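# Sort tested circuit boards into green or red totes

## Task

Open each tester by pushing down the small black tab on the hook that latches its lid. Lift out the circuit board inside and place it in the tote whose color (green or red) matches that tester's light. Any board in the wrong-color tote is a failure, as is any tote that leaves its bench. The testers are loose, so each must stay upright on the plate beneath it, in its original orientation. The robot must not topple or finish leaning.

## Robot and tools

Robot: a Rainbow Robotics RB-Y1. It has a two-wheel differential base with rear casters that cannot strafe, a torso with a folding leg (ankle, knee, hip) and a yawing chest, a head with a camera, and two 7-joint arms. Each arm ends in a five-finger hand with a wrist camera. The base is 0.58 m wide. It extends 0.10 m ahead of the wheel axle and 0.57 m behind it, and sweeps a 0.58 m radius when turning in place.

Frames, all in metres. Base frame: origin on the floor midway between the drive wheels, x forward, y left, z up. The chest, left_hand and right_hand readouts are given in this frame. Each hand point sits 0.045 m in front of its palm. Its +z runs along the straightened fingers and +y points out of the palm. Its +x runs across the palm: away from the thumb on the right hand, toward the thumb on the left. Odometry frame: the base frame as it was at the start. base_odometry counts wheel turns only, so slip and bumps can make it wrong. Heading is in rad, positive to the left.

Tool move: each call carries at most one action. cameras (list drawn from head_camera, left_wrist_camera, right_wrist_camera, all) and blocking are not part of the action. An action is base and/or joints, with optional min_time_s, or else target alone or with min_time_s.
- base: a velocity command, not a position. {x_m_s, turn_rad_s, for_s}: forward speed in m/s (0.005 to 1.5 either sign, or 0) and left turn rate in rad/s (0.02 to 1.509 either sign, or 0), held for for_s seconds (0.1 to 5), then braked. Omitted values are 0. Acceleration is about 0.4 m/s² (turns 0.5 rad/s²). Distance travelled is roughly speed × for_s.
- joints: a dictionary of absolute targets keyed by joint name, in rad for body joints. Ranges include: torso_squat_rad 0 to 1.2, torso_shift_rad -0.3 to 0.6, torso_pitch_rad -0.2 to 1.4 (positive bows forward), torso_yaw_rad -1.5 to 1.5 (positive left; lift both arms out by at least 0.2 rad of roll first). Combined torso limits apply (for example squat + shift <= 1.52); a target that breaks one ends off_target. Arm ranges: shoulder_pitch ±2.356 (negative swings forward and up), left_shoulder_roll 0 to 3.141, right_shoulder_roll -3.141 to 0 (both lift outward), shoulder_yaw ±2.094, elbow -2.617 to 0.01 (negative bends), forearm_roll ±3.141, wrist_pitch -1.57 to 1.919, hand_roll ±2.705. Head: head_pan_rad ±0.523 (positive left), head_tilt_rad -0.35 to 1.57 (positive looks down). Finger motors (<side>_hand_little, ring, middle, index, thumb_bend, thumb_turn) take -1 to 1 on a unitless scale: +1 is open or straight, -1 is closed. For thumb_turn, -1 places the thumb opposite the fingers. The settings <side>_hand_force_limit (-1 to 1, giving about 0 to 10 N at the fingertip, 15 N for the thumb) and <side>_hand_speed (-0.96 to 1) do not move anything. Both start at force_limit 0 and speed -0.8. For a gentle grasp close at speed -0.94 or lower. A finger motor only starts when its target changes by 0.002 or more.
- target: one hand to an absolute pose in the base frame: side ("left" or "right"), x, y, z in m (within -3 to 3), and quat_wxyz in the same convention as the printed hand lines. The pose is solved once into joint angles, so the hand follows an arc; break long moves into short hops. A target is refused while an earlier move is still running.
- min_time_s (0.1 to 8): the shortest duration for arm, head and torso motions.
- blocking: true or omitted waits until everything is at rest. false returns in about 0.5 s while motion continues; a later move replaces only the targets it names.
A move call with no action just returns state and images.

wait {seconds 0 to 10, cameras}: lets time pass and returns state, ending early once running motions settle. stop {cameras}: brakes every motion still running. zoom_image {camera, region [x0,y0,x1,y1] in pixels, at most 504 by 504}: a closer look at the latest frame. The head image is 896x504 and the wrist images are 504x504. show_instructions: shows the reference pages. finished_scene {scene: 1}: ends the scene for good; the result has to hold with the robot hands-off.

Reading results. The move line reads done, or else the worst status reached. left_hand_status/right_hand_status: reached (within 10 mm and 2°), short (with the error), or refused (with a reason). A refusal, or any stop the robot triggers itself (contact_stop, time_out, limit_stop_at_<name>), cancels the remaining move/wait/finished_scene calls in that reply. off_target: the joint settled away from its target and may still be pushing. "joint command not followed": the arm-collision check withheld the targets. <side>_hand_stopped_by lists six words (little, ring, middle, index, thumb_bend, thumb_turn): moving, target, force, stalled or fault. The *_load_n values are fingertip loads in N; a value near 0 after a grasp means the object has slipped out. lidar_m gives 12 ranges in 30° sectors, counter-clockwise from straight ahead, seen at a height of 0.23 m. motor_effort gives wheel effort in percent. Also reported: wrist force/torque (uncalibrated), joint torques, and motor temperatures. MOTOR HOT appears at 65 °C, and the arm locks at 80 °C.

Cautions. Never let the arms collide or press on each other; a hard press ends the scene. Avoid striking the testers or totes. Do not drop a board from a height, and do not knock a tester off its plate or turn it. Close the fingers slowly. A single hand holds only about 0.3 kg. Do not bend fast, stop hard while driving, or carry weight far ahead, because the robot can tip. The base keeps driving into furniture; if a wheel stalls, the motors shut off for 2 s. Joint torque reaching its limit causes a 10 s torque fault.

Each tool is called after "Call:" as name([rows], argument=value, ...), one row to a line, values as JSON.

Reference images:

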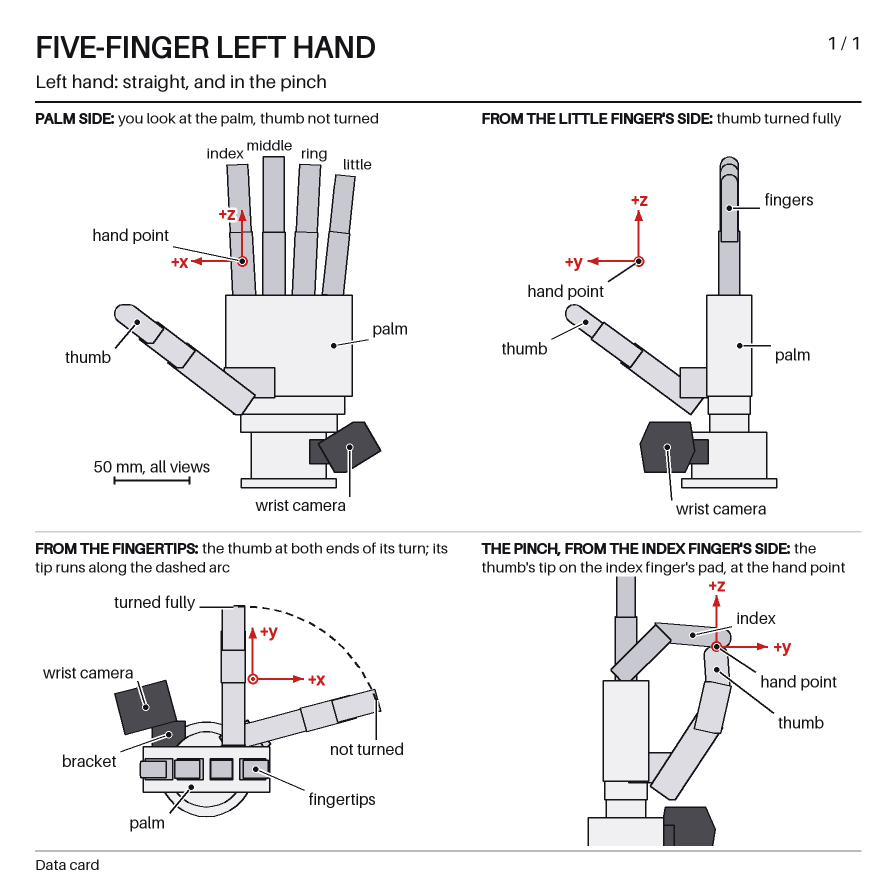

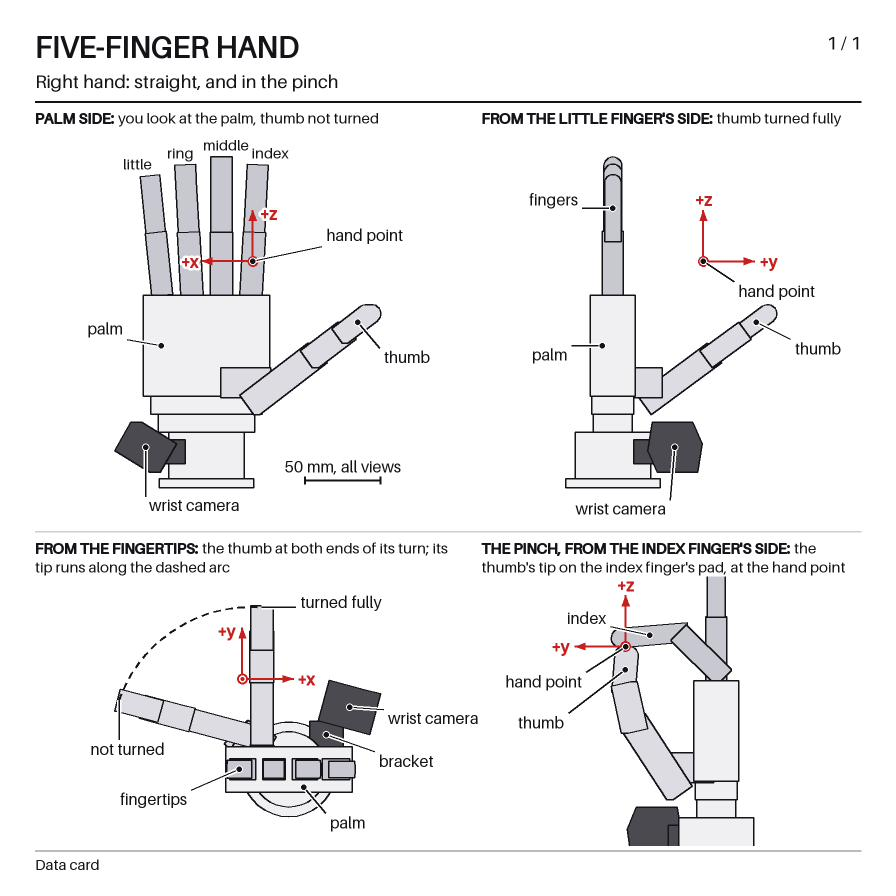

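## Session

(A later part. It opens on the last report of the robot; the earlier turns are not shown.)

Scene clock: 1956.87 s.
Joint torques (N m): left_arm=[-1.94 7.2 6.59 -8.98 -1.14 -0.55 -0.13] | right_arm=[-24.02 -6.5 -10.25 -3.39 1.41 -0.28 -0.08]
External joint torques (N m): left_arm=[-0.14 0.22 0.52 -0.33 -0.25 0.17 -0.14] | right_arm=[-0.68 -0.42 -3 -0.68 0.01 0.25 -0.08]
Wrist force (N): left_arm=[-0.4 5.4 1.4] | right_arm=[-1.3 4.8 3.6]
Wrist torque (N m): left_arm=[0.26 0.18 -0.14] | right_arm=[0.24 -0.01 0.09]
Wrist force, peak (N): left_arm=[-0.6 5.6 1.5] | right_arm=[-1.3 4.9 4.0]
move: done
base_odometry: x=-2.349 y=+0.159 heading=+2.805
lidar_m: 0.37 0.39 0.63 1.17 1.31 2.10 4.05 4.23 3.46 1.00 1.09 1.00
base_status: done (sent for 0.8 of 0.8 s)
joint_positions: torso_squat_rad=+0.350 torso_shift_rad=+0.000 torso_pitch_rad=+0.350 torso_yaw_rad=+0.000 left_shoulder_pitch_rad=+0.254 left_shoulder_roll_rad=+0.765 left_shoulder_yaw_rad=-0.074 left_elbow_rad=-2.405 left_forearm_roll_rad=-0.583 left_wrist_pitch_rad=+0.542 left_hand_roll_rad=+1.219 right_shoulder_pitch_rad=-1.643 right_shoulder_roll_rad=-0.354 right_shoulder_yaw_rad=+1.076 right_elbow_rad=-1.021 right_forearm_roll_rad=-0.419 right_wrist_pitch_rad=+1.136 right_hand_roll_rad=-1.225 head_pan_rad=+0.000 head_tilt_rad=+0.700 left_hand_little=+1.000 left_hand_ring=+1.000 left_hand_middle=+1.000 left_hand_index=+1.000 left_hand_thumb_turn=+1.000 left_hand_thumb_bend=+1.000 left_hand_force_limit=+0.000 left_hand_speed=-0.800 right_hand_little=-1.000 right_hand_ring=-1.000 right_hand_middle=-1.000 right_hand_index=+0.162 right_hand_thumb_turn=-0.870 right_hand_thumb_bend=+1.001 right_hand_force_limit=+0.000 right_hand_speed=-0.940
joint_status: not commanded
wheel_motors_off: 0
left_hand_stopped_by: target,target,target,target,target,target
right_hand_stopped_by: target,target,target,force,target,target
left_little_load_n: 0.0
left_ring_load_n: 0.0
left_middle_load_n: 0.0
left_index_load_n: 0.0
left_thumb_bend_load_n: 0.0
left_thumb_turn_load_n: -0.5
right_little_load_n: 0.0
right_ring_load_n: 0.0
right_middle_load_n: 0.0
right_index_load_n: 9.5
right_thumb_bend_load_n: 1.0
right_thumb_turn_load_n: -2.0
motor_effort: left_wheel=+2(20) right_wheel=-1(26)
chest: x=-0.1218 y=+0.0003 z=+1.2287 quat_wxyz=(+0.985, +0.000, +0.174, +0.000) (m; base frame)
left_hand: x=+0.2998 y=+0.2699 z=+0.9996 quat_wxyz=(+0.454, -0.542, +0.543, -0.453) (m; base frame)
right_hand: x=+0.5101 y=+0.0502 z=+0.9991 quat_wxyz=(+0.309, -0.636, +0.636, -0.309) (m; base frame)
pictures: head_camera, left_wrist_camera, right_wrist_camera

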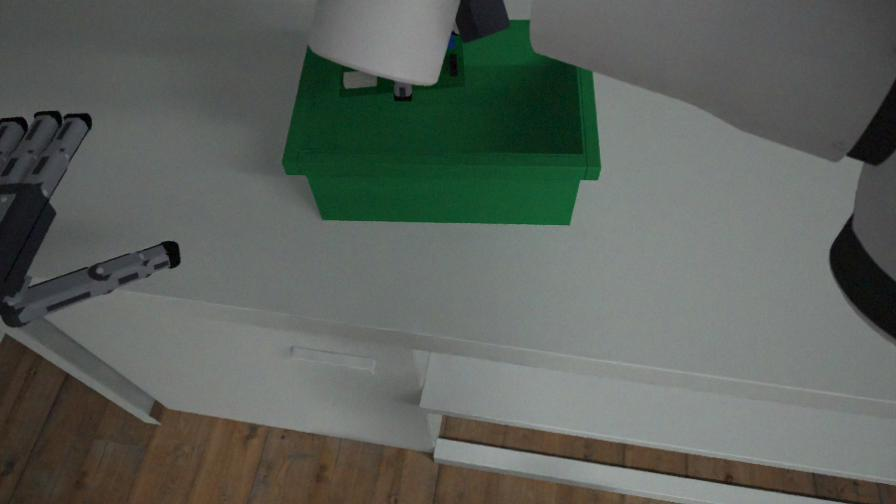

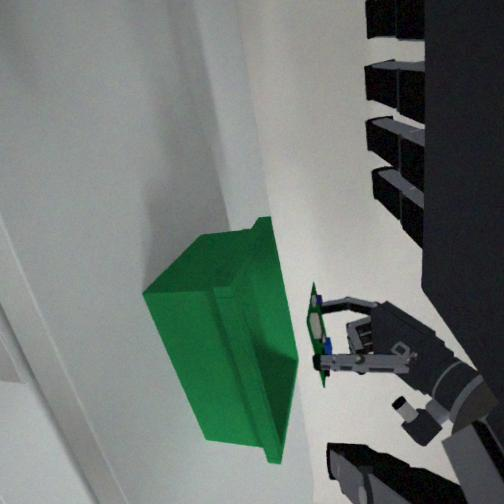

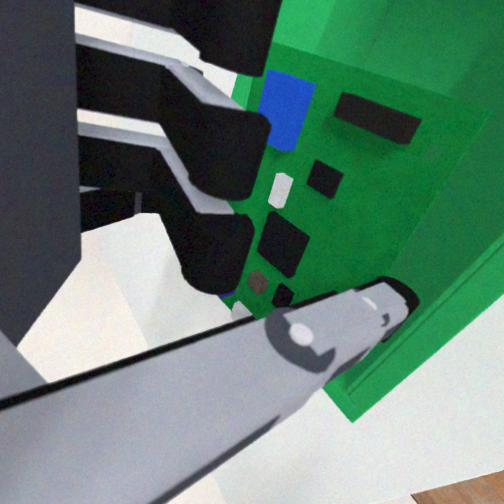

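Call:
move(target={"side":"right","x":0.43,"y":0.0,"z":1.16,"quat_wxyz":[0.31,-0.6355,0.6355,-0.31]}, min_time_s=3)

Call:
move(target={"side":"left","x":0.26,"y":0.28,"z":1.12,"quat_wxyz":[0.4545,-0.5417,0.5417,-0.4545]}, min_time_s=2)

Call:
move(joints={"torso_pitch_rad":0.6}, min_time_s=4, cameras=["left_wrist_camera","right_wrist_camera","head_camera"])

Scene clock: 1988.17 s.
Joint torques (N m): left_arm=[-1.51 6.93 5.97 -9.15 -1.27 -0.61 -0.16] | right_arm=[-23.41 -7.93 -13.23 -1.78 1.39 -0.2 -0.01]
External joint torques (N m): left_arm=[0.28 -0.05 -0.1 -0.51 -0.39 0.11 -0.16] | right_arm=[-2.79 -1.25 -3.67 -0.9 -0.15 0.32 -0.01]
Wrist force (N): left_arm=[-0.7 5.1 1.4] | right_arm=[-1.4 4.9 3.5]
Wrist torque (N m): left_arm=[0.21 0.24 -0.17] | right_arm=[0.25 0.04 0.06]
Wrist force, peak (N): left_arm=[-1.1 5.6 1.4] | right_arm=[-1.3 5.3 3.7]
move: done
base_odometry: x=-2.349 y=+0.159 heading=+2.805
lidar_m: 0.38 0.38 0.63 1.16 1.31 2.10 4.06 4.23 3.47 1.01 1.10 1.01
base_status: not commanded
joint_positions: torso_squat_rad=+0.350 torso_shift_rad=+0.000 torso_pitch_rad=+0.350 torso_yaw_rad=+0.000 left_shoulder_pitch_rad=+0.254 left_shoulder_roll_rad=+0.765 left_shoulder_yaw_rad=-0.074 left_elbow_rad=-2.405 left_forearm_roll_rad=-0.583 left_wrist_pitch_rad=+0.542 left_hand_roll_rad=+1.219 right_shoulder_pitch_rad=-1.765 right_shoulder_roll_rad=-0.714 right_shoulder_yaw_rad=+0.905 right_elbow_rad=-1.694 right_forearm_roll_rad=-0.673 right_wrist_pitch_rad=+1.633 right_hand_roll_rad=-1.235 head_pan_rad=+0.000 head_tilt_rad=+0.700 left_hand_little=+1.000 left_hand_ring=+1.000 left_hand_middle=+1.000 left_hand_index=+1.000 left_hand_thumb_turn=+1.000 left_hand_thumb_bend=+1.000 left_hand_force_limit=+0.000 left_hand_speed=-0.800 right_hand_little=-1.000 right_hand_ring=-1.000 right_hand_middle=-1.000 right_hand_index=+0.162 right_hand_thumb_turn=-0.870 right_hand_thumb_bend=+1.001 right_hand_force_limit=+0.000 right_hand_speed=-0.940
joint_status: all done
wheel_motors_off: 0
left_hand_stopped_by: target,target,target,target,target,target
right_hand_stopped_by: target,target,target,force,target,target
left_little_load_n: 0.0
left_ring_load_n: 0.0
left_middle_load_n: 0.0
left_index_load_n: 0.0
left_thumb_bend_load_n: 0.0
left_thumb_turn_load_n: 0.0
right_little_load_n: 0.0
right_ring_load_n: 0.0
right_middle_load_n: 0.0
right_index_load_n: 9.0
right_thumb_bend_load_n: 1.5
right_thumb_turn_load_n: -1.5
motor_effort: left_wheel=+2(3) right_wheel=-2(2)
chest: x=-0.1218 y=+0.0003 z=+1.2287 quat_wxyz=(+0.985, +0.000, +0.174, +0.000) (m; base frame)
left_hand: x=+0.2998 y=+0.2699 z=+0.9996 quat_wxyz=(+0.454, -0.542, +0.543, -0.453) (m; base frame)
right_hand: x=+0.4300 y=+0.0000 z=+1.1594 quat_wxyz=(+0.309, -0.636, +0.636, -0.310) (m; base frame)
right_hand_status: reached (checked arc, planned for 3.0 s): 1 mm and 0.1 deg off.
pictures: none

Scene clock: 1990.50 s.
Joint torques (N m): left_arm=[1.92 6.42 7.65 -5.82 -0.48 -0.46 -0.11] | right_arm=[-23.1 -7.66 -12.95 -1.64 1.37 -0.21 -0.07]
External joint torques (N m): left_arm=[0.91 0.45 0.3 -0.68 -0.07 -0.12 -0.11] | right_arm=[-2.48 -0.98 -3.39 -0.75 -0.17 0.31 -0.07]
Wrist force (N): left_arm=[-0.7 5.1 0.9] | right_arm=[-1.3 5.0 3.3]
Wrist torque (N m): left_arm=[0.18 0.15 -0.16] | right_arm=[0.30 0.03 0.07]
Wrist force, peak (N): left_arm=[-0.8 5.6 1.5] | right_arm=[-1.4 5.2 3.5]
move: short
base_odometry: x=-2.349 y=+0.159 heading=+2.805
lidar_m: 0.36 0.38 0.62 1.16 1.31 2.10 4.05 4.22 3.45 0.99 1.10 1.00
base_status: not commanded
joint_positions: torso_squat_rad=+0.350 torso_shift_rad=+0.000 torso_pitch_rad=+0.350 torso_yaw_rad=+0.000 left_shoulder_pitch_rad=+0.678 left_shoulder_roll_rad=+0.971 left_shoulder_yaw_rad=+0.507 left_elbow_rad=-2.617 left_forearm_roll_rad=-0.337 left_wrist_pitch_rad=+0.255 left_hand_roll_rad=+1.484 right_shoulder_pitch_rad=-1.765 right_shoulder_roll_rad=-0.714 right_shoulder_yaw_rad=+0.905 right_elbow_rad=-1.694 right_forearm_roll_rad=-0.673 right_wrist_pitch_rad=+1.633 right_hand_roll_rad=-1.235 head_pan_rad=+0.000 head_tilt_rad=+0.700 left_hand_little=+1.000 left_hand_ring=+1.000 left_hand_middle=+1.000 left_hand_index=+1.000 left_hand_thumb_turn=+1.000 left_hand_thumb_bend=+1.000 left_hand_force_limit=+0.000 left_hand_speed=-0.800 right_hand_little=-1.000 right_hand_ring=-1.000 right_hand_middle=-1.000 right_hand_index=+0.162 right_hand_thumb_turn=-0.870 right_hand_thumb_bend=+1.001 right_hand_force_limit=+0.000 right_hand_speed=-0.940
joint_status: all done
wheel_motors_off: 0
left_hand_stopped_by: target,target,target,target,target,target
right_hand_stopped_by: target,target,target,force,target,target
left_little_load_n: 0.0
left_ring_load_n: 0.0
left_middle_load_n: 0.0
left_index_load_n: 0.0
left_thumb_bend_load_n: 0.0
left_thumb_turn_load_n: 0.0
right_little_load_n: 0.0
right_ring_load_n: 0.0
right_middle_load_n: 0.0
right_index_load_n: 9.0
right_thumb_bend_load_n: 1.5
right_thumb_turn_load_n: -1.5
motor_effort: left_wheel=+2(3) right_wheel=-1(2)
chest: x=-0.1218 y=+0.0003 z=+1.2287 quat_wxyz=(+0.985, +0.000, +0.174, +0.000) (m; base frame)
left_hand: x=+0.2603 y=+0.2805 z=+1.1196 quat_wxyz=(+0.410, -0.496, +0.553, -0.530) (m; base frame)
left_hand_status: short (checked arc, as near as the solve gets, planned for 2.0 s): 1 mm and 11.4 deg off. The place is met; only the turn is off.
right_hand: x=+0.4300 y=+0.0000 z=+1.1594 quat_wxyz=(+0.309, -0.636, +0.636, -0.310) (m; base frame)
pictures: none

Scene clock: 1994.77 s.
Joint torques (N m): left_arm=[3.22 4.08 7.26 -5.97 -0.48 -0.74 0.03] | right_arm=[-22.89 -6.68 -12.9 -3.44 1.33 -0.14 -0.1]
External joint torques (N m): left_arm=[0.05 0.33 0.63 -0.49 -0.11 -0.3 0.03] | right_arm=[-2.36 -0.98 -3.6 -0.76 0.09 0.27 -0.11]
Wrist force (N): left_arm=[-0.5 4.6 2.0] | right_arm=[-1.2 3.8 4.5]
Wrist torque (N m): left_arm=[0.07 0.15 -0.11] | right_arm=[0.13 -0.03 0.03]
Wrist force, peak (N): left_arm=[-1.1 5.2 2.3] | right_arm=[-1.4 4.5 4.3]
move: done
base_odometry: x=-2.349 y=+0.159 heading=+2.805
lidar_m: 0.37 0.39 0.62 1.16 1.31 2.09 4.05 4.23 3.45 1.00 1.10 1.01
base_status: not commanded
joint_positions: torso_squat_rad=+0.350 torso_shift_rad=+0.000 torso_pitch_rad=+0.600 torso_yaw_rad=+0.000 left_shoulder_pitch_rad=+0.678 left_shoulder_roll_rad=+0.971 left_shoulder_yaw_rad=+0.507 left_elbow_rad=-2.617 left_forearm_roll_rad=-0.337 left_wrist_pitch_rad=+0.255 left_hand_roll_rad=+1.484 right_shoulder_pitch_rad=-1.765 right_shoulder_roll_rad=-0.714 right_shoulder_yaw_rad=+0.905 right_elbow_rad=-1.694 right_forearm_roll_rad=-0.674 right_wrist_pitch_rad=+1.633 right_hand_roll_rad=-1.235 head_pan_rad=+0.000 head_tilt_rad=+0.700 left_hand_little=+1.000 left_hand_ring=+1.000 left_hand_middle=+1.000 left_hand_index=+1.000 left_hand_thumb_turn=+1.000 left_hand_thumb_bend=+1.000 left_hand_force_limit=+0.000 left_hand_speed=-0.800 right_hand_little=-1.000 right_hand_ring=-1.000 right_hand_middle=-1.000 right_hand_index=+0.162 right_hand_thumb_turn=-0.870 right_hand_thumb_bend=+1.001 right_hand_force_limit=+0.000 right_hand_speed=-0.940
joint_status: all done
wheel_motors_off: 0
left_hand_stopped_by: target,target,target,target,target,target
right_hand_stopped_by: target,target,target,force,target,target
left_little_load_n: 0.0
left_ring_load_n: 0.0
left_middle_load_n: 0.0
left_index_load_n: 0.0
left_thumb_bend_load_n: 0.0
left_thumb_turn_load_n: 0.0
right_little_load_n: 0.0
right_ring_load_n: 0.0
right_middle_load_n: 0.0
right_index_load_n: 9.0
right_thumb_bend_load_n: 1.5
right_thumb_turn_load_n: -2.0
motor_effort: left_wheel=+2(3) right_wheel=-1(3)
chest: x=-0.0533 y=+0.0002 z=+1.1935 quat_wxyz=(+0.955, +0.000, +0.295, +0.000) (m; base frame)
left_hand: x=+0.2901 y=+0.2804 z=+0.9932 quat_wxyz=(+0.338, -0.558, +0.600, -0.464) (m; base frame)
right_hand: x=+0.4642 y=-0.0001 z=+0.9899 quat_wxyz=(+0.228, -0.669, +0.669, -0.228) (m; base frame)
pictures: head_camera, left_wrist_camera, right_wrist_camera

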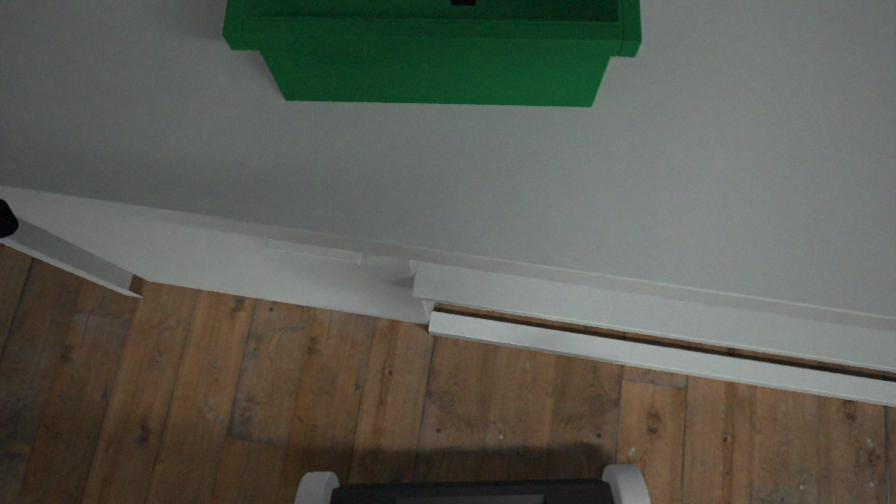

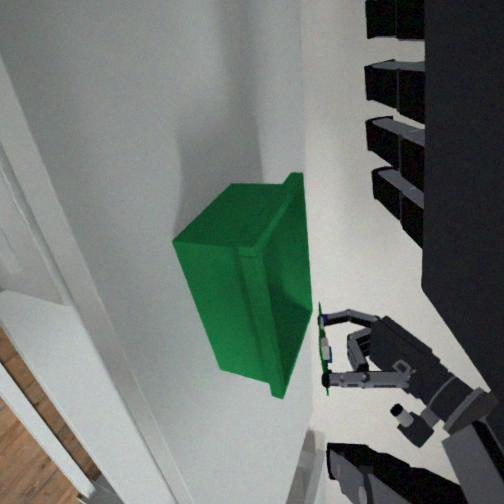

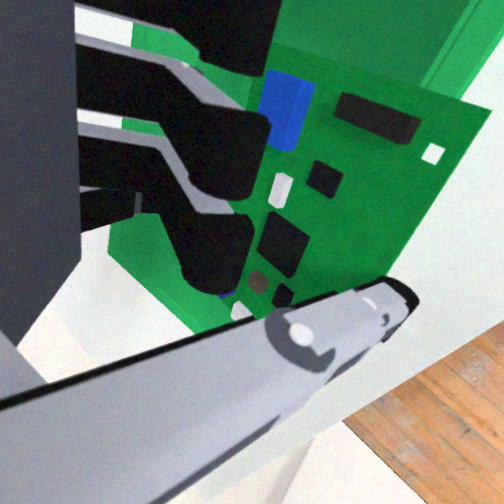

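Call:
move(target={"side":"right","x":0.52,"y":0.02,"z":1.0,"quat_wxyz":[0.2706,-0.6533,0.6533,-0.2706]}, min_time_s=3)

Call:
move(joints={"head_tilt_rad":0.4}, cameras=["left_wrist_camera","right_wrist_camera","head_camera"])

Scene clock: 2007.80 s.
Joint torques (N m): left_arm=[3.16 4.8 7.48 -6.01 -0.5 -0.56 0.03] | right_arm=[-24.69 -4.51 -9.72 -3.16 1.92 -0.69 0.72]
External joint torques (N m): left_arm=[0 1.05 0.85 -0.53 -0.13 -0.12 0.03] | right_arm=[-2.85 1.21 -0.66 -0.27 0.53 -0.18 0.71]
Wrist force (N): left_arm=[-0.6 4.8 2.3] | right_arm=[-1.5 4.5 4.2]
Wrist torque (N m): left_arm=[0.12 0.16 -0.16] | right_arm=[0.20 0.02 0.24]
Wrist force, peak (N): left_arm=[-1.2 5.3 2.2] | right_arm=[-1.3 4.5 4.4]
move: done
base_odometry: x=-2.349 y=+0.159 heading=+2.805
lidar_m: 0.37 0.38 0.63 1.16 1.31 2.10 4.05 4.23 3.45 1.01 1.11 1.00
base_status: not commanded
joint_positions: torso_squat_rad=+0.350 torso_shift_rad=+0.000 torso_pitch_rad=+0.600 torso_yaw_rad=+0.000 left_shoulder_pitch_rad=+0.678 left_shoulder_roll_rad=+0.971 left_shoulder_yaw_rad=+0.507 left_elbow_rad=-2.617 left_forearm_roll_rad=-0.337 left_wrist_pitch_rad=+0.255 left_hand_roll_rad=+1.484 right_shoulder_pitch_rad=-1.816 right_shoulder_roll_rad=-0.634 right_shoulder_yaw_rad=+0.940 right_elbow_rad=-1.512 right_forearm_roll_rad=-0.544 right_wrist_pitch_rad=+1.505 right_hand_roll_rad=-1.201 head_pan_rad=+0.000 head_tilt_rad=+0.700 left_hand_little=+1.000 left_hand_ring=+1.000 left_hand_middle=+1.000 left_hand_index=+1.000 left_hand_thumb_turn=+1.000 left_hand_thumb_bend=+1.000 left_hand_force_limit=+0.000 left_hand_speed=-0.800 right_hand_little=-1.000 right_hand_ring=-1.000 right_hand_middle=-1.000 right_hand_index=+0.162 right_hand_thumb_turn=-0.870 right_hand_thumb_bend=+1.001 right_hand_force_limit=+0.000 right_hand_speed=-0.940
joint_status: all done
wheel_motors_off: 0
left_hand_stopped_by: target,target,target,target,target,target
right_hand_stopped_by: target,target,target,force,target,target
left_little_load_n: 0.0
left_ring_load_n: 0.0
left_middle_load_n: 0.0
left_index_load_n: 0.0
left_thumb_bend_load_n: 0.0
left_thumb_turn_load_n: 0.0
right_little_load_n: 0.0
right_ring_load_n: 0.0
right_middle_load_n: 0.0
right_index_load_n: 9.0
right_thumb_bend_load_n: 1.5
right_thumb_turn_load_n: -2.0
motor_effort: left_wheel=+2(3) right_wheel=-2(2)
chest: x=-0.0533 y=+0.0002 z=+1.1935 quat_wxyz=(+0.955, +0.000, +0.295, +0.000) (m; base frame)
left_hand: x=+0.2901 y=+0.2804 z=+0.9932 quat_wxyz=(+0.338, -0.558, +0.600, -0.464) (m; base frame)
right_hand: x=+0.5199 y=+0.0198 z=+0.9997 quat_wxyz=(+0.270, -0.653, +0.654, -0.270) (m; base frame)
right_hand_status: reached (checked arc, planned for 3.0 s): 0 mm and 0.0 deg off.
pictures: none

Scene clock: 2008.63 s.
Joint torques (N m): left_arm=[3.54 4.39 7.52 -6.05 -0.4 -0.6 0.04] | right_arm=[-25.08 -4.45 -9.58 -3.03 1.88 -0.82 0.69]
External joint torques (N m): left_arm=[0.38 0.64 0.89 -0.57 -0.03 -0.16 0.03] | right_arm=[-3.24 1.26 -0.52 -0.14 0.48 -0.3 0.69]
Wrist force (N): left_arm=[-1.1 4.8 1.8] | right_arm=[-1.4 4.5 4.0]
Wrist torque (N m): left_arm=[0.16 0.26 -0.16] | right_arm=[0.21 0.02 0.26]
Wrist force, peak (N): left_arm=[-1.0 5.0 2.3] | right_arm=[-1.5 4.5 4.3]
move: done
base_odometry: x=-2.349 y=+0.159 heading=+2.805
lidar_m: 0.37 0.38 0.63 1.16 1.31 2.09 4.05 4.23 3.46 0.99 1.10 0.99
base_status: not commanded
joint_positions: torso_squat_rad=+0.350 torso_shift_rad=+0.000 torso_pitch_rad=+0.600 torso_yaw_rad=+0.000 left_shoulder_pitch_rad=+0.678 left_shoulder_roll_rad=+0.971 left_shoulder_yaw_rad=+0.507 left_elbow_rad=-2.617 left_forearm_roll_rad=-0.337 left_wrist_pitch_rad=+0.255 left_hand_roll_rad=+1.484 right_shoulder_pitch_rad=-1.816 right_shoulder_roll_rad=-0.634 right_shoulder_yaw_rad=+0.940 right_elbow_rad=-1.512 right_forearm_roll_rad=-0.544 right_wrist_pitch_rad=+1.505 right_hand_roll_rad=-1.201 head_pan_rad=+0.000 head_tilt_rad=+0.400 left_hand_little=+1.000 left_hand_ring=+1.000 left_hand_middle=+1.000 left_hand_index=+1.000 left_hand_thumb_turn=+1.000 left_hand_thumb_bend=+1.000 left_hand_force_limit=+0.000 left_hand_speed=-0.800 right_hand_little=-1.000 right_hand_ring=-1.000 right_hand_middle=-1.000 right_hand_index=+0.162 right_hand_thumb_turn=-0.870 right_hand_thumb_bend=+1.001 right_hand_force_limit=+0.000 right_hand_speed=-0.940
joint_status: all done
wheel_motors_off: 0
left_hand_stopped_by: target,target,target,target,target,target
right_hand_stopped_by: target,target,target,force,target,target
left_little_load_n: 0.0
left_ring_load_n: -0.5
left_middle_load_n: 0.0
left_index_load_n: -0.5
left_thumb_bend_load_n: 0.0
left_thumb_turn_load_n: 0.0
right_little_load_n: 0.0
right_ring_load_n: 0.0
right_middle_load_n: 0.0
right_index_load_n: 9.5
right_thumb_bend_load_n: 1.5
right_thumb_turn_load_n: -2.0
motor_effort: left_wheel=+2(3) right_wheel=-1(3)
chest: x=-0.0533 y=+0.0002 z=+1.1935 quat_wxyz=(+0.955, +0.000, +0.295, +0.000) (m; base frame)
left_hand: x=+0.2901 y=+0.2804 z=+0.9932 quat_wxyz=(+0.338, -0.558, +0.600, -0.464) (m; base frame)
right_hand: x=+0.5199 y=+0.0198 z=+0.9997 quat_wxyz=(+0.270, -0.653, +0.654, -0.270) (m; base frame)
pictures: head_camera, left_wrist_camera, right_wrist_camera

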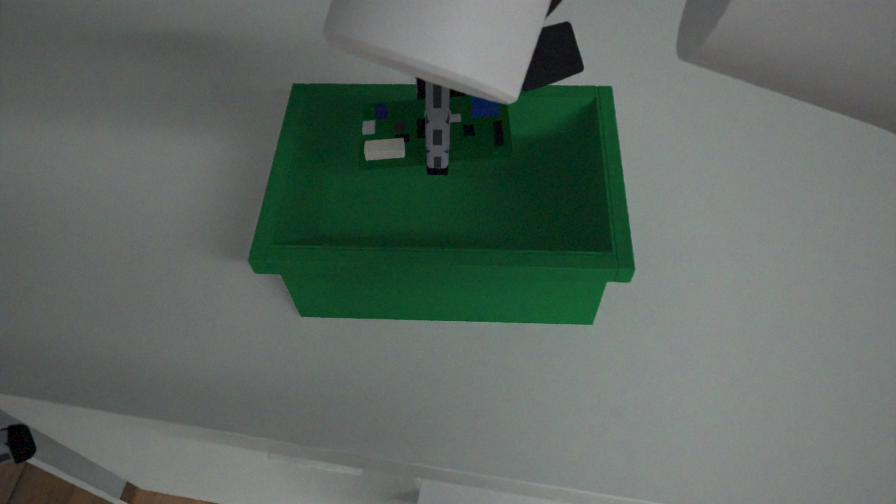

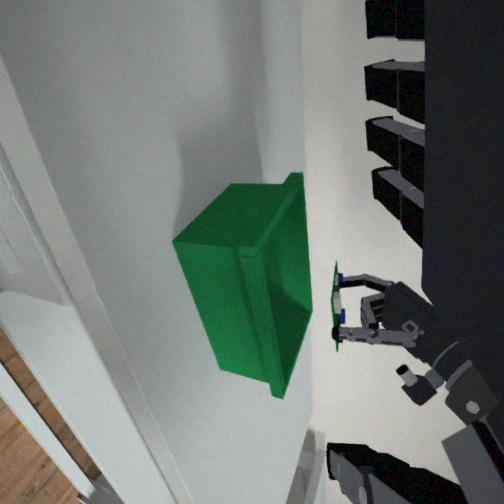

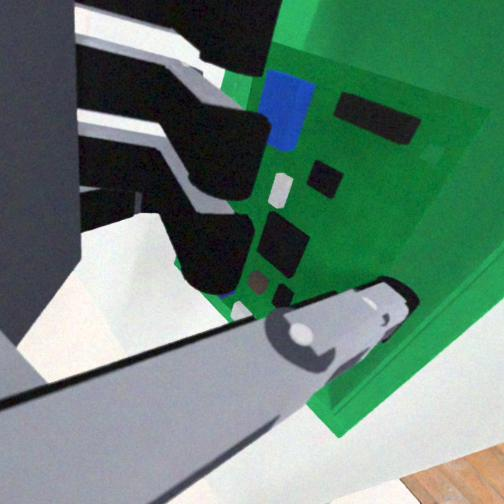

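Call:
move(target={"side":"right","x":0.54,"y":0.03,"z":0.94,"quat_wxyz":[0.2706,-0.6533,0.6533,-0.2706]}, min_time_s=2.5, cameras=["left_wrist_camera","head_camera"])

Scene clock: 2031.03 s.
Joint torques (N m): left_arm=[3.37 3.9 6.93 -5.83 -0.73 -0.42 -0.11] | right_arm=[-21.92 -4.03 -8.71 -3.57 1.91 -1.01 -0.13]
External joint torques (N m): left_arm=[0.21 0.15 0.3 -0.35 -0.36 0.02 -0.12] | right_arm=[0.51 1.32 -0.32 -0.12 0.55 -0.5 -0.13]
Wrist force (N): left_arm=[-1.0 5.0 2.1] | right_arm=[-1.3 4.6 4.0]
Wrist torque (N m): left_arm=[0.18 0.26 -0.15] | right_arm=[0.20 0.00 0.05]
Wrist force, peak (N): left_arm=[-1.1 5.3 2.2] | right_arm=[-1.6 4.7 4.3]
move: done
base_odometry: x=-2.349 y=+0.159 heading=+2.805
lidar_m: 0.37 0.39 0.63 1.16 1.32 2.11 4.05 4.22 3.46 1.01 1.10 1.00
base_status: not commanded
joint_positions: torso_squat_rad=+0.350 torso_shift_rad=+0.000 torso_pitch_rad=+0.600 torso_yaw_rad=+0.000 left_shoulder_pitch_rad=+0.678 left_shoulder_roll_rad=+0.971 left_shoulder_yaw_rad=+0.507 left_elbow_rad=-2.617 left_forearm_roll_rad=-0.337 left_wrist_pitch_rad=+0.255 left_hand_roll_rad=+1.484 right_shoulder_pitch_rad=-1.761 right_shoulder_roll_rad=-0.542 right_shoulder_yaw_rad=+0.997 right_elbow_rad=-1.317 right_forearm_roll_rad=-0.458 right_wrist_pitch_rad=+1.333 right_hand_roll_rad=-1.203 head_pan_rad=+0.000 head_tilt_rad=+0.400 left_hand_little=+1.000 left_hand_ring=+1.000 left_hand_middle=+1.000 left_hand_index=+1.000 left_hand_thumb_turn=+1.000 left_hand_thumb_bend=+1.000 left_hand_force_limit=+0.000 left_hand_speed=-0.800 right_hand_little=-1.000 right_hand_ring=-1.000 right_hand_middle=-1.000 right_hand_index=+0.162 right_hand_thumb_turn=-0.870 right_hand_thumb_bend=+1.001 right_hand_force_limit=+0.000 right_hand_speed=-0.940
joint_status: all done
wheel_motors_off: 0
left_hand_stopped_by: target,target,target,target,target,target
right_hand_stopped_by: target,target,target,force,target,target
left_little_load_n: 0.0
left_ring_load_n: 0.0
left_middle_load_n: 0.0
left_index_load_n: 0.0
left_thumb_bend_load_n: 0.0
left_thumb_turn_load_n: -0.5
right_little_load_n: 0.0
right_ring_load_n: 0.0
right_middle_load_n: 0.0
right_index_load_n: 9.0
right_thumb_bend_load_n: 1.5
right_thumb_turn_load_n: -2.0
motor_effort: left_wheel=+2(3) right_wheel=-2(2)
chest: x=-0.0533 y=+0.0002 z=+1.1935 quat_wxyz=(+0.955, +0.000, +0.295, +0.000) (m; base frame)
left_hand: x=+0.2901 y=+0.2804 z=+0.9932 quat_wxyz=(+0.338, -0.558, +0.600, -0.464) (m; base frame)
right_hand: x=+0.5400 y=+0.0299 z=+0.9402 quat_wxyz=(+0.271, -0.653, +0.653, -0.271) (m; base frame)
right_hand_status: reached (checked arc, planned for 2.5 s): 0 mm and 0.0 deg off.
pictures: head_camera, left_wrist_camera

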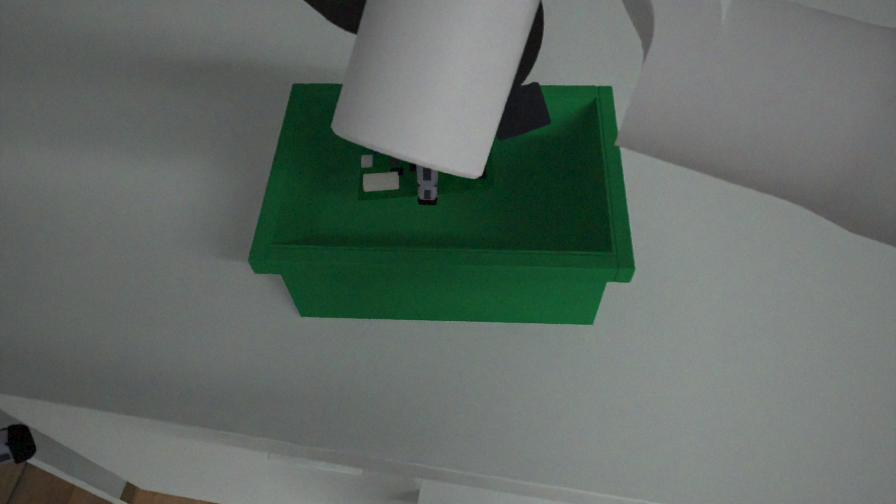

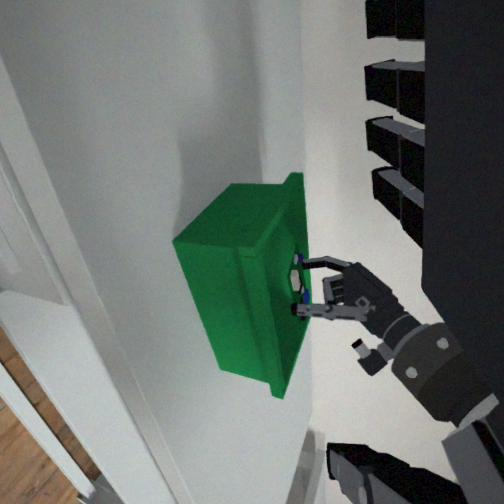

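Call:
move(target={"side":"right","x":0.54,"y":0.03,"z":0.9,"quat_wxyz":[0.2706,-0.6533,0.6533,-0.2706]}, min_time_s=2)

Call:
move(target={"side":"right","x":0.54,"y":0.03,"z":0.87,"quat_wxyz":[0.2706,-0.6533,0.6533,-0.2706]}, min_time_s=2, cameras=["left_wrist_camera","head_camera","right_wrist_camera"])

Scene clock: 2042.00 s.
Joint torques (N m): left_arm=[3.21 3.89 7.04 -5.58 -0.69 -0.52 -0.04] | right_arm=[-21.61 -3.63 -8.52 -3.76 1.75 -0.79 -0.09]
External joint torques (N m): left_arm=[0.05 0.14 0.41 -0.1 -0.32 -0.08 -0.04] | right_arm=[0.63 1.36 -0.48 -0.1 0.4 -0.32 -0.1]
Wrist force (N): left_arm=[-0.7 4.7 2.0] | right_arm=[-1.4 4.5 4.1]
Wrist torque (N m): left_arm=[0.16 0.20 -0.16] | right_arm=[0.19 0.00 0.03]
Wrist force, peak (N): left_arm=[-0.9 5.3 2.5] | right_arm=[-1.5 4.7 4.1]
move: done
base_odometry: x=-2.349 y=+0.159 heading=+2.805
lidar_m: 0.37 0.38 0.63 1.16 1.32 2.09 4.04 4.24 3.45 1.01 1.10 1.00
base_status: not commanded
joint_positions: torso_squat_rad=+0.350 torso_shift_rad=+0.000 torso_pitch_rad=+0.600 torso_yaw_rad=+0.000 left_shoulder_pitch_rad=+0.678 left_shoulder_roll_rad=+0.971 left_shoulder_yaw_rad=+0.507 left_elbow_rad=-2.617 left_forearm_roll_rad=-0.337 left_wrist_pitch_rad=+0.255 left_hand_roll_rad=+1.484 right_shoulder_pitch_rad=-1.707 right_shoulder_roll_rad=-0.509 right_shoulder_yaw_rad=+1.035 right_elbow_rad=-1.256 right_forearm_roll_rad=-0.401 right_wrist_pitch_rad=+1.251 right_hand_roll_rad=-1.236 head_pan_rad=+0.000 head_tilt_rad=+0.400 left_hand_little=+1.000 left_hand_ring=+1.000 left_hand_middle=+1.000 left_hand_index=+1.000 left_hand_thumb_turn=+1.000 left_hand_thumb_bend=+1.000 left_hand_force_limit=+0.000 left_hand_speed=-0.800 right_hand_little=-1.000 right_hand_ring=-1.000 right_hand_middle=-1.000 right_hand_index=+0.162 right_hand_thumb_turn=-0.870 right_hand_thumb_bend=+1.001 right_hand_force_limit=+0.000 right_hand_speed=-0.940
joint_status: all done
wheel_motors_off: 0
left_hand_stopped_by: target,target,target,target,target,target
right_hand_stopped_by: target,target,target,force,target,target
left_little_load_n: 0.0
left_ring_load_n: 0.0
left_middle_load_n: 0.0
left_index_load_n: 0.0
left_thumb_bend_load_n: 0.0
left_thumb_turn_load_n: -0.5
right_little_load_n: 0.0
right_ring_load_n: 0.0
right_middle_load_n: 0.5
right_index_load_n: 9.0
right_thumb_bend_load_n: 1.5
right_thumb_turn_load_n: -2.0
motor_effort: left_wheel=+3(3) right_wheel=-1(2)
chest: x=-0.0533 y=+0.0002 z=+1.1935 quat_wxyz=(+0.955, +0.000, +0.295, +0.000) (m; base frame)
left_hand: x=+0.2901 y=+0.2804 z=+0.9932 quat_wxyz=(+0.338, -0.558, +0.600, -0.464) (m; base frame)
right_hand: x=+0.5397 y=+0.0297 z=+0.9003 quat_wxyz=(+0.271, -0.653, +0.653, -0.271) (m; base frame)
right_hand_status: reached (checked arc, planned for 2.0 s): 1 mm and 0.0 deg off.
pictures: none

Scene clock: 2044.33 s.
Joint torques (N m): left_arm=[3.47 4.34 6.98 -6.12 -0.38 -0.65 0.04] | right_arm=[-21.68 -3.18 -7.85 -4.2 1.81 -0.74 -0.17]
External joint torques (N m): left_arm=[0.3 0.59 0.35 -0.64 -0.02 -0.22 0.03] | right_arm=[0.44 1.51 -0.21 -0.44 0.5 -0.3 -0.18]
Wrist force (N): left_arm=[-1.2 4.9 2.4] | right_arm=[-1.3 4.0 4.2]
Wrist torque (N m): left_arm=[0.09 0.28 -0.23] | right_arm=[0.14 -0.01 0.02]
Wrist force, peak (N): left_arm=[-1.1 5.0 2.8] | right_arm=[-1.5 4.7 4.2]
move: done
base_odometry: x=-2.349 y=+0.159 heading=+2.805
lidar_m: 0.37 0.38 0.62 1.16 1.30 2.10 4.05 4.21 3.46 1.00 1.11 1.00
base_status: not commanded
joint_positions: torso_squat_rad=+0.350 torso_shift_rad=+0.000 torso_pitch_rad=+0.600 torso_yaw_rad=+0.000 left_shoulder_pitch_rad=+0.678 left_shoulder_roll_rad=+0.971 left_shoulder_yaw_rad=+0.507 left_elbow_rad=-2.617 left_forearm_roll_rad=-0.337 left_wrist_pitch_rad=+0.255 left_hand_roll_rad=+1.484 right_shoulder_pitch_rad=-1.671 right_shoulder_roll_rad=-0.475 right_shoulder_yaw_rad=+1.061 right_elbow_rad=-1.186 right_forearm_roll_rad=-0.359 right_wrist_pitch_rad=+1.180 right_hand_roll_rad=-1.259 head_pan_rad=+0.000 head_tilt_rad=+0.400 left_hand_little=+1.000 left_hand_ring=+1.000 left_hand_middle=+1.000 left_hand_index=+1.000 left_hand_thumb_turn=+1.000 left_hand_thumb_bend=+1.000 left_hand_force_limit=+0.000 left_hand_speed=-0.800 right_hand_little=-1.000 right_hand_ring=-1.000 right_hand_middle=-1.000 right_hand_index=+0.162 right_hand_thumb_turn=-0.870 right_hand_thumb_bend=+1.001 right_hand_force_limit=+0.000 right_hand_speed=-0.940
joint_status: all done
wheel_motors_off: 0
left_hand_stopped_by: target,target,target,target,target,target
right_hand_stopped_by: target,target,target,force,target,target
left_little_load_n: 0.0
left_ring_load_n: 0.0
left_middle_load_n: 0.0
left_index_load_n: 0.0
left_thumb_bend_load_n: 0.0
left_thumb_turn_load_n: 0.0
right_little_load_n: 0.0
right_ring_load_n: 0.0
right_middle_load_n: 0.0
right_index_load_n: 9.5
right_thumb_bend_load_n: 1.5
right_thumb_turn_load_n: -2.0
motor_effort: left_wheel=+2(3) right_wheel=-1(2)
chest: x=-0.0533 y=+0.0002 z=+1.1935 quat_wxyz=(+0.955, +0.000, +0.295, +0.000) (m; base frame)
left_hand: x=+0.2901 y=+0.2804 z=+0.9932 quat_wxyz=(+0.338, -0.558, +0.600, -0.464) (m; base frame)
right_hand: x=+0.5399 y=+0.0298 z=+0.8703 quat_wxyz=(+0.271, -0.653, +0.653, -0.271) (m; base frame)
right_hand_status: reached (checked arc, planned for 2.0 s): 0 mm and 0.0 deg off.
pictures: head_camera, left_wrist_camera, right_wrist_camera

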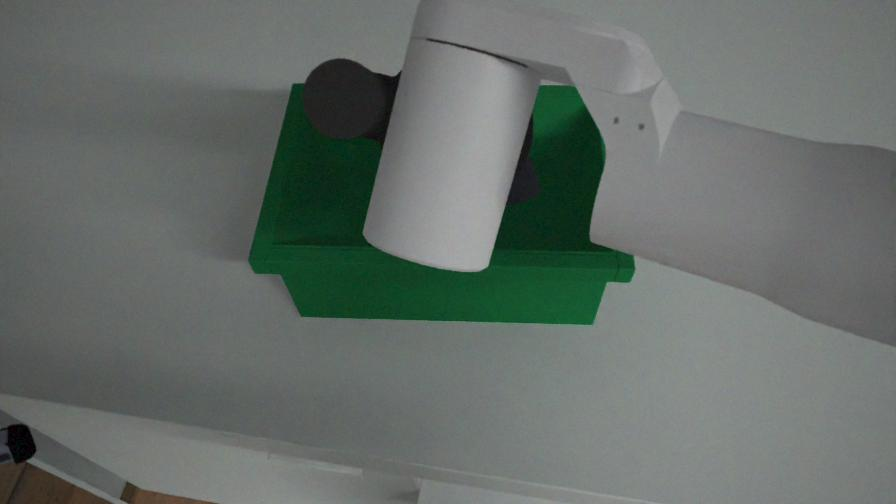

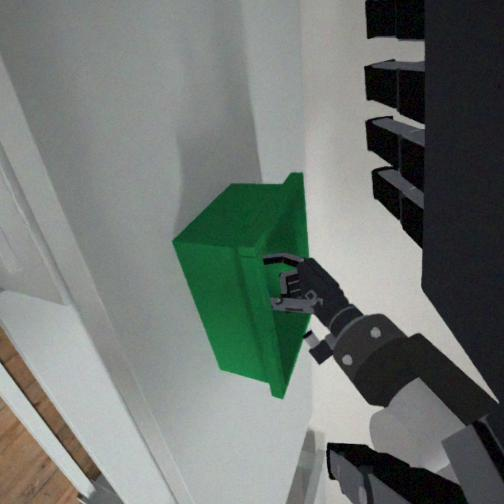

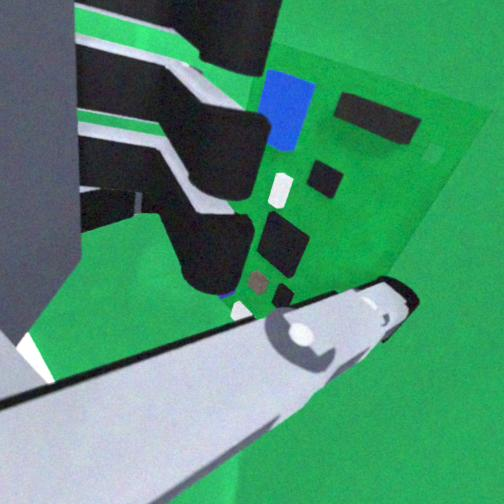

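Call:
move(target={"side":"right","x":0.54,"y":0.03,"z":0.85,"quat_wxyz":[0.2706,-0.6533,0.6533,-0.2706]}, min_time_s=2)

Call:
move(target={"side":"right","x":0.54,"y":0.03,"z":0.84,"quat_wxyz":[0.2706,-0.6533,0.6533,-0.2706]}, min_time_s=1.5, cameras=["left_wrist_camera","right_wrist_camera"])

Call:
zoom_image(camera="left_wrist_camera", region=[200, 220, 360, 400])

Scene clock: 2052.40 s.
Joint torques (N m): left_arm=[3.19 4.23 7.14 -5.98 -0.6 -0.58 0.06] | right_arm=[-21.23 -3 -7.38 -4.07 1.78 -0.67 -0.17]
External joint torques (N m): left_arm=[0.03 0.48 0.51 -0.5 -0.23 -0.14 0.05] | right_arm=[0.8 1.46 -0.1 -0.27 0.49 -0.24 -0.18]
Wrist force (N): left_arm=[-0.9 4.6 2.4] | right_arm=[-1.3 4.2 4.2]
Wrist torque (N m): left_arm=[0.08 0.24 -0.16] | right_arm=[0.17 -0.01 0.04]
Wrist force, peak (N): left_arm=[-1.3 5.3 2.6] | right_arm=[-1.5 4.5 4.3]
move: done
base_odometry: x=-2.349 y=+0.159 heading=+2.805
lidar_m: 0.38 0.37 0.62 1.17 1.31 2.09 4.05 4.23 3.46 1.01 1.10 1.00
base_status: not commanded
joint_positions: torso_squat_rad=+0.350 torso_shift_rad=+0.000 torso_pitch_rad=+0.600 torso_yaw_rad=+0.000 left_shoulder_pitch_rad=+0.678 left_shoulder_roll_rad=+0.971 left_shoulder_yaw_rad=+0.507 left_elbow_rad=-2.617 left_forearm_roll_rad=-0.337 left_wrist_pitch_rad=+0.255 left_hand_roll_rad=+1.484 right_shoulder_pitch_rad=-1.650 right_shoulder_roll_rad=-0.447 right_shoulder_yaw_rad=+1.078 right_elbow_rad=-1.128 right_forearm_roll_rad=-0.332 right_wrist_pitch_rad=+1.129 right_hand_roll_rad=-1.273 head_pan_rad=+0.000 head_tilt_rad=+0.400 left_hand_little=+1.000 left_hand_ring=+1.000 left_hand_middle=+1.000 left_hand_index=+1.000 left_hand_thumb_turn=+1.000 left_hand_thumb_bend=+1.000 left_hand_force_limit=+0.000 left_hand_speed=-0.800 right_hand_little=-1.000 right_hand_ring=-1.000 right_hand_middle=-1.000 right_hand_index=+0.162 right_hand_thumb_turn=-0.870 right_hand_thumb_bend=+1.001 right_hand_force_limit=+0.000 right_hand_speed=-0.940
joint_status: all done
wheel_motors_off: 0
left_hand_stopped_by: target,target,target,target,target,target
right_hand_stopped_by: target,target,target,force,target,target
left_little_load_n: 0.0
left_ring_load_n: 0.0
left_middle_load_n: 0.0
left_index_load_n: 0.0
left_thumb_bend_load_n: -0.5
left_thumb_turn_load_n: -0.5
right_little_load_n: 0.0
right_ring_load_n: 0.0
right_middle_load_n: 0.0
right_index_load_n: 9.5
right_thumb_bend_load_n: 1.5
right_thumb_turn_load_n: -2.0
motor_effort: left_wheel=+3(3) right_wheel=-1(2)
chest: x=-0.0533 y=+0.0002 z=+1.1935 quat_wxyz=(+0.955, +0.000, +0.295, +0.000) (m; base frame)
left_hand: x=+0.2901 y=+0.2804 z=+0.9932 quat_wxyz=(+0.338, -0.558, +0.600, -0.464) (m; base frame)
right_hand: x=+0.5400 y=+0.0298 z=+0.8502 quat_wxyz=(+0.271, -0.653, +0.653, -0.271) (m; base frame)
right_hand_status: reached (checked arc, planned for 2.0 s): 0 mm and 0.0 deg off.
pictures: none

Scene clock: 2054.23 s.
Joint torques (N m): left_arm=[3.22 3.6 7.33 -5.84 -0.34 -0.53 0.1] | right_arm=[-21.19 -2.77 -7.32 -4.02 1.8 -0.78 -0.23]
External joint torques (N m): left_arm=[0.05 -0.15 0.7 -0.36 0.03 -0.1 0.09] | right_arm=[0.78 1.57 -0.2 -0.2 0.52 -0.37 -0.23]
Wrist force (N): left_arm=[-1.2 4.9 2.1] | right_arm=[-1.2 4.3 3.9]
Wrist torque (N m): left_arm=[0.14 0.28 -0.17] | right_arm=[0.19 -0.03 0.05]
Wrist force, peak (N): left_arm=[-1.2 5.1 2.6] | right_arm=[-1.4 4.6 4.1]
move: done
base_odometry: x=-2.349 y=+0.159 heading=+2.805
lidar_m: 0.37 0.38 0.62 1.16 1.31 2.10 4.05 4.23 3.46 1.00 1.10 1.00
base_status: not commanded
joint_positions: torso_squat_rad=+0.350 torso_shift_rad=+0.000 torso_pitch_rad=+0.600 torso_yaw_rad=+0.000 left_shoulder_pitch_rad=+0.678 left_shoulder_roll_rad=+0.971 left_shoulder_yaw_rad=+0.507 left_elbow_rad=-2.617 left_forearm_roll_rad=-0.337 left_wrist_pitch_rad=+0.255 left_hand_roll_rad=+1.484 right_shoulder_pitch_rad=-1.639 right_shoulder_roll_rad=-0.434 right_shoulder_yaw_rad=+1.085 right_elbow_rad=-1.102 right_forearm_roll_rad=-0.319 right_wrist_pitch_rad=+1.105 right_hand_roll_rad=-1.281 head_pan_rad=+0.000 head_tilt_rad=+0.400 left_hand_little=+1.000 left_hand_ring=+1.000 left_hand_middle=+1.000 left_hand_index=+1.000 left_hand_thumb_turn=+1.000 left_hand_thumb_bend=+1.000 left_hand_force_limit=+0.000 left_hand_speed=-0.800 right_hand_little=-1.000 right_hand_ring=-1.000 right_hand_middle=-1.000 right_hand_index=+0.162 right_hand_thumb_turn=-0.870 right_hand_thumb_bend=+1.001 right_hand_force_limit=+0.000 right_hand_speed=-0.940
joint_status: all done
wheel_motors_off: 0
left_hand_stopped_by: target,target,target,target,target,target
right_hand_stopped_by: target,target,target,force,target,target
left_little_load_n: 0.0
left_ring_load_n: 0.0
left_middle_load_n: 0.0
left_index_load_n: 0.0
left_thumb_bend_load_n: 0.0
left_thumb_turn_load_n: 0.0
right_little_load_n: 0.0
right_ring_load_n: 0.0
right_middle_load_n: 0.0
right_index_load_n: 9.5
right_thumb_bend_load_n: 1.5
right_thumb_turn_load_n: -2.0
motor_effort: left_wheel=+2(3) right_wheel=-2(2)
chest: x=-0.0533 y=+0.0002 z=+1.1935 quat_wxyz=(+0.955, +0.000, +0.295, +0.000) (m; base frame)
left_hand: x=+0.2901 y=+0.2804 z=+0.9932 quat_wxyz=(+0.338, -0.558, +0.600, -0.464) (m; base frame)
right_hand: x=+0.5395 y=+0.0296 z=+0.8406 quat_wxyz=(+0.271, -0.653, +0.653, -0.271) (m; base frame)
right_hand_status: reached (checked arc, planned for 1.5 s): 1 mm and 0.0 deg off.
pictures: left_wrist_camera, right_wrist_camera

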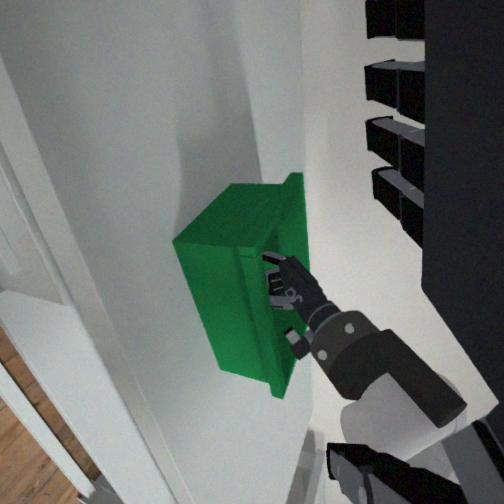

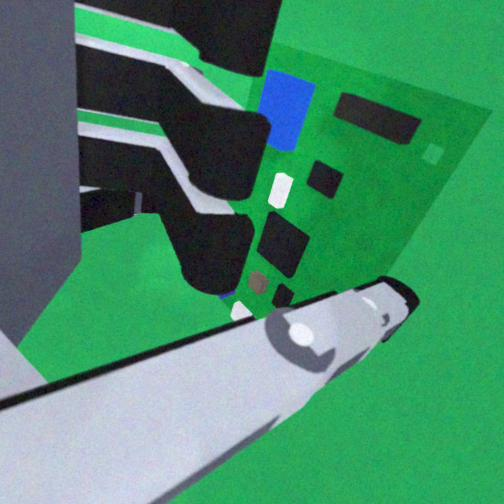

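Scaled by 2.800.

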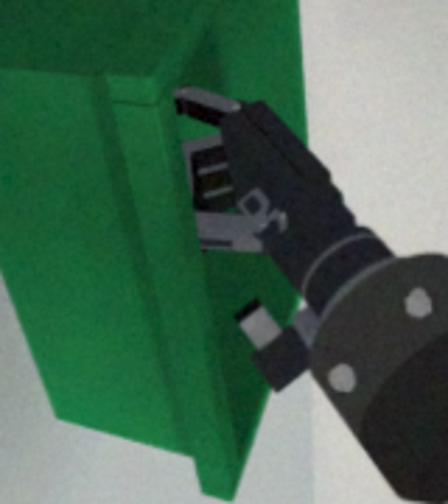

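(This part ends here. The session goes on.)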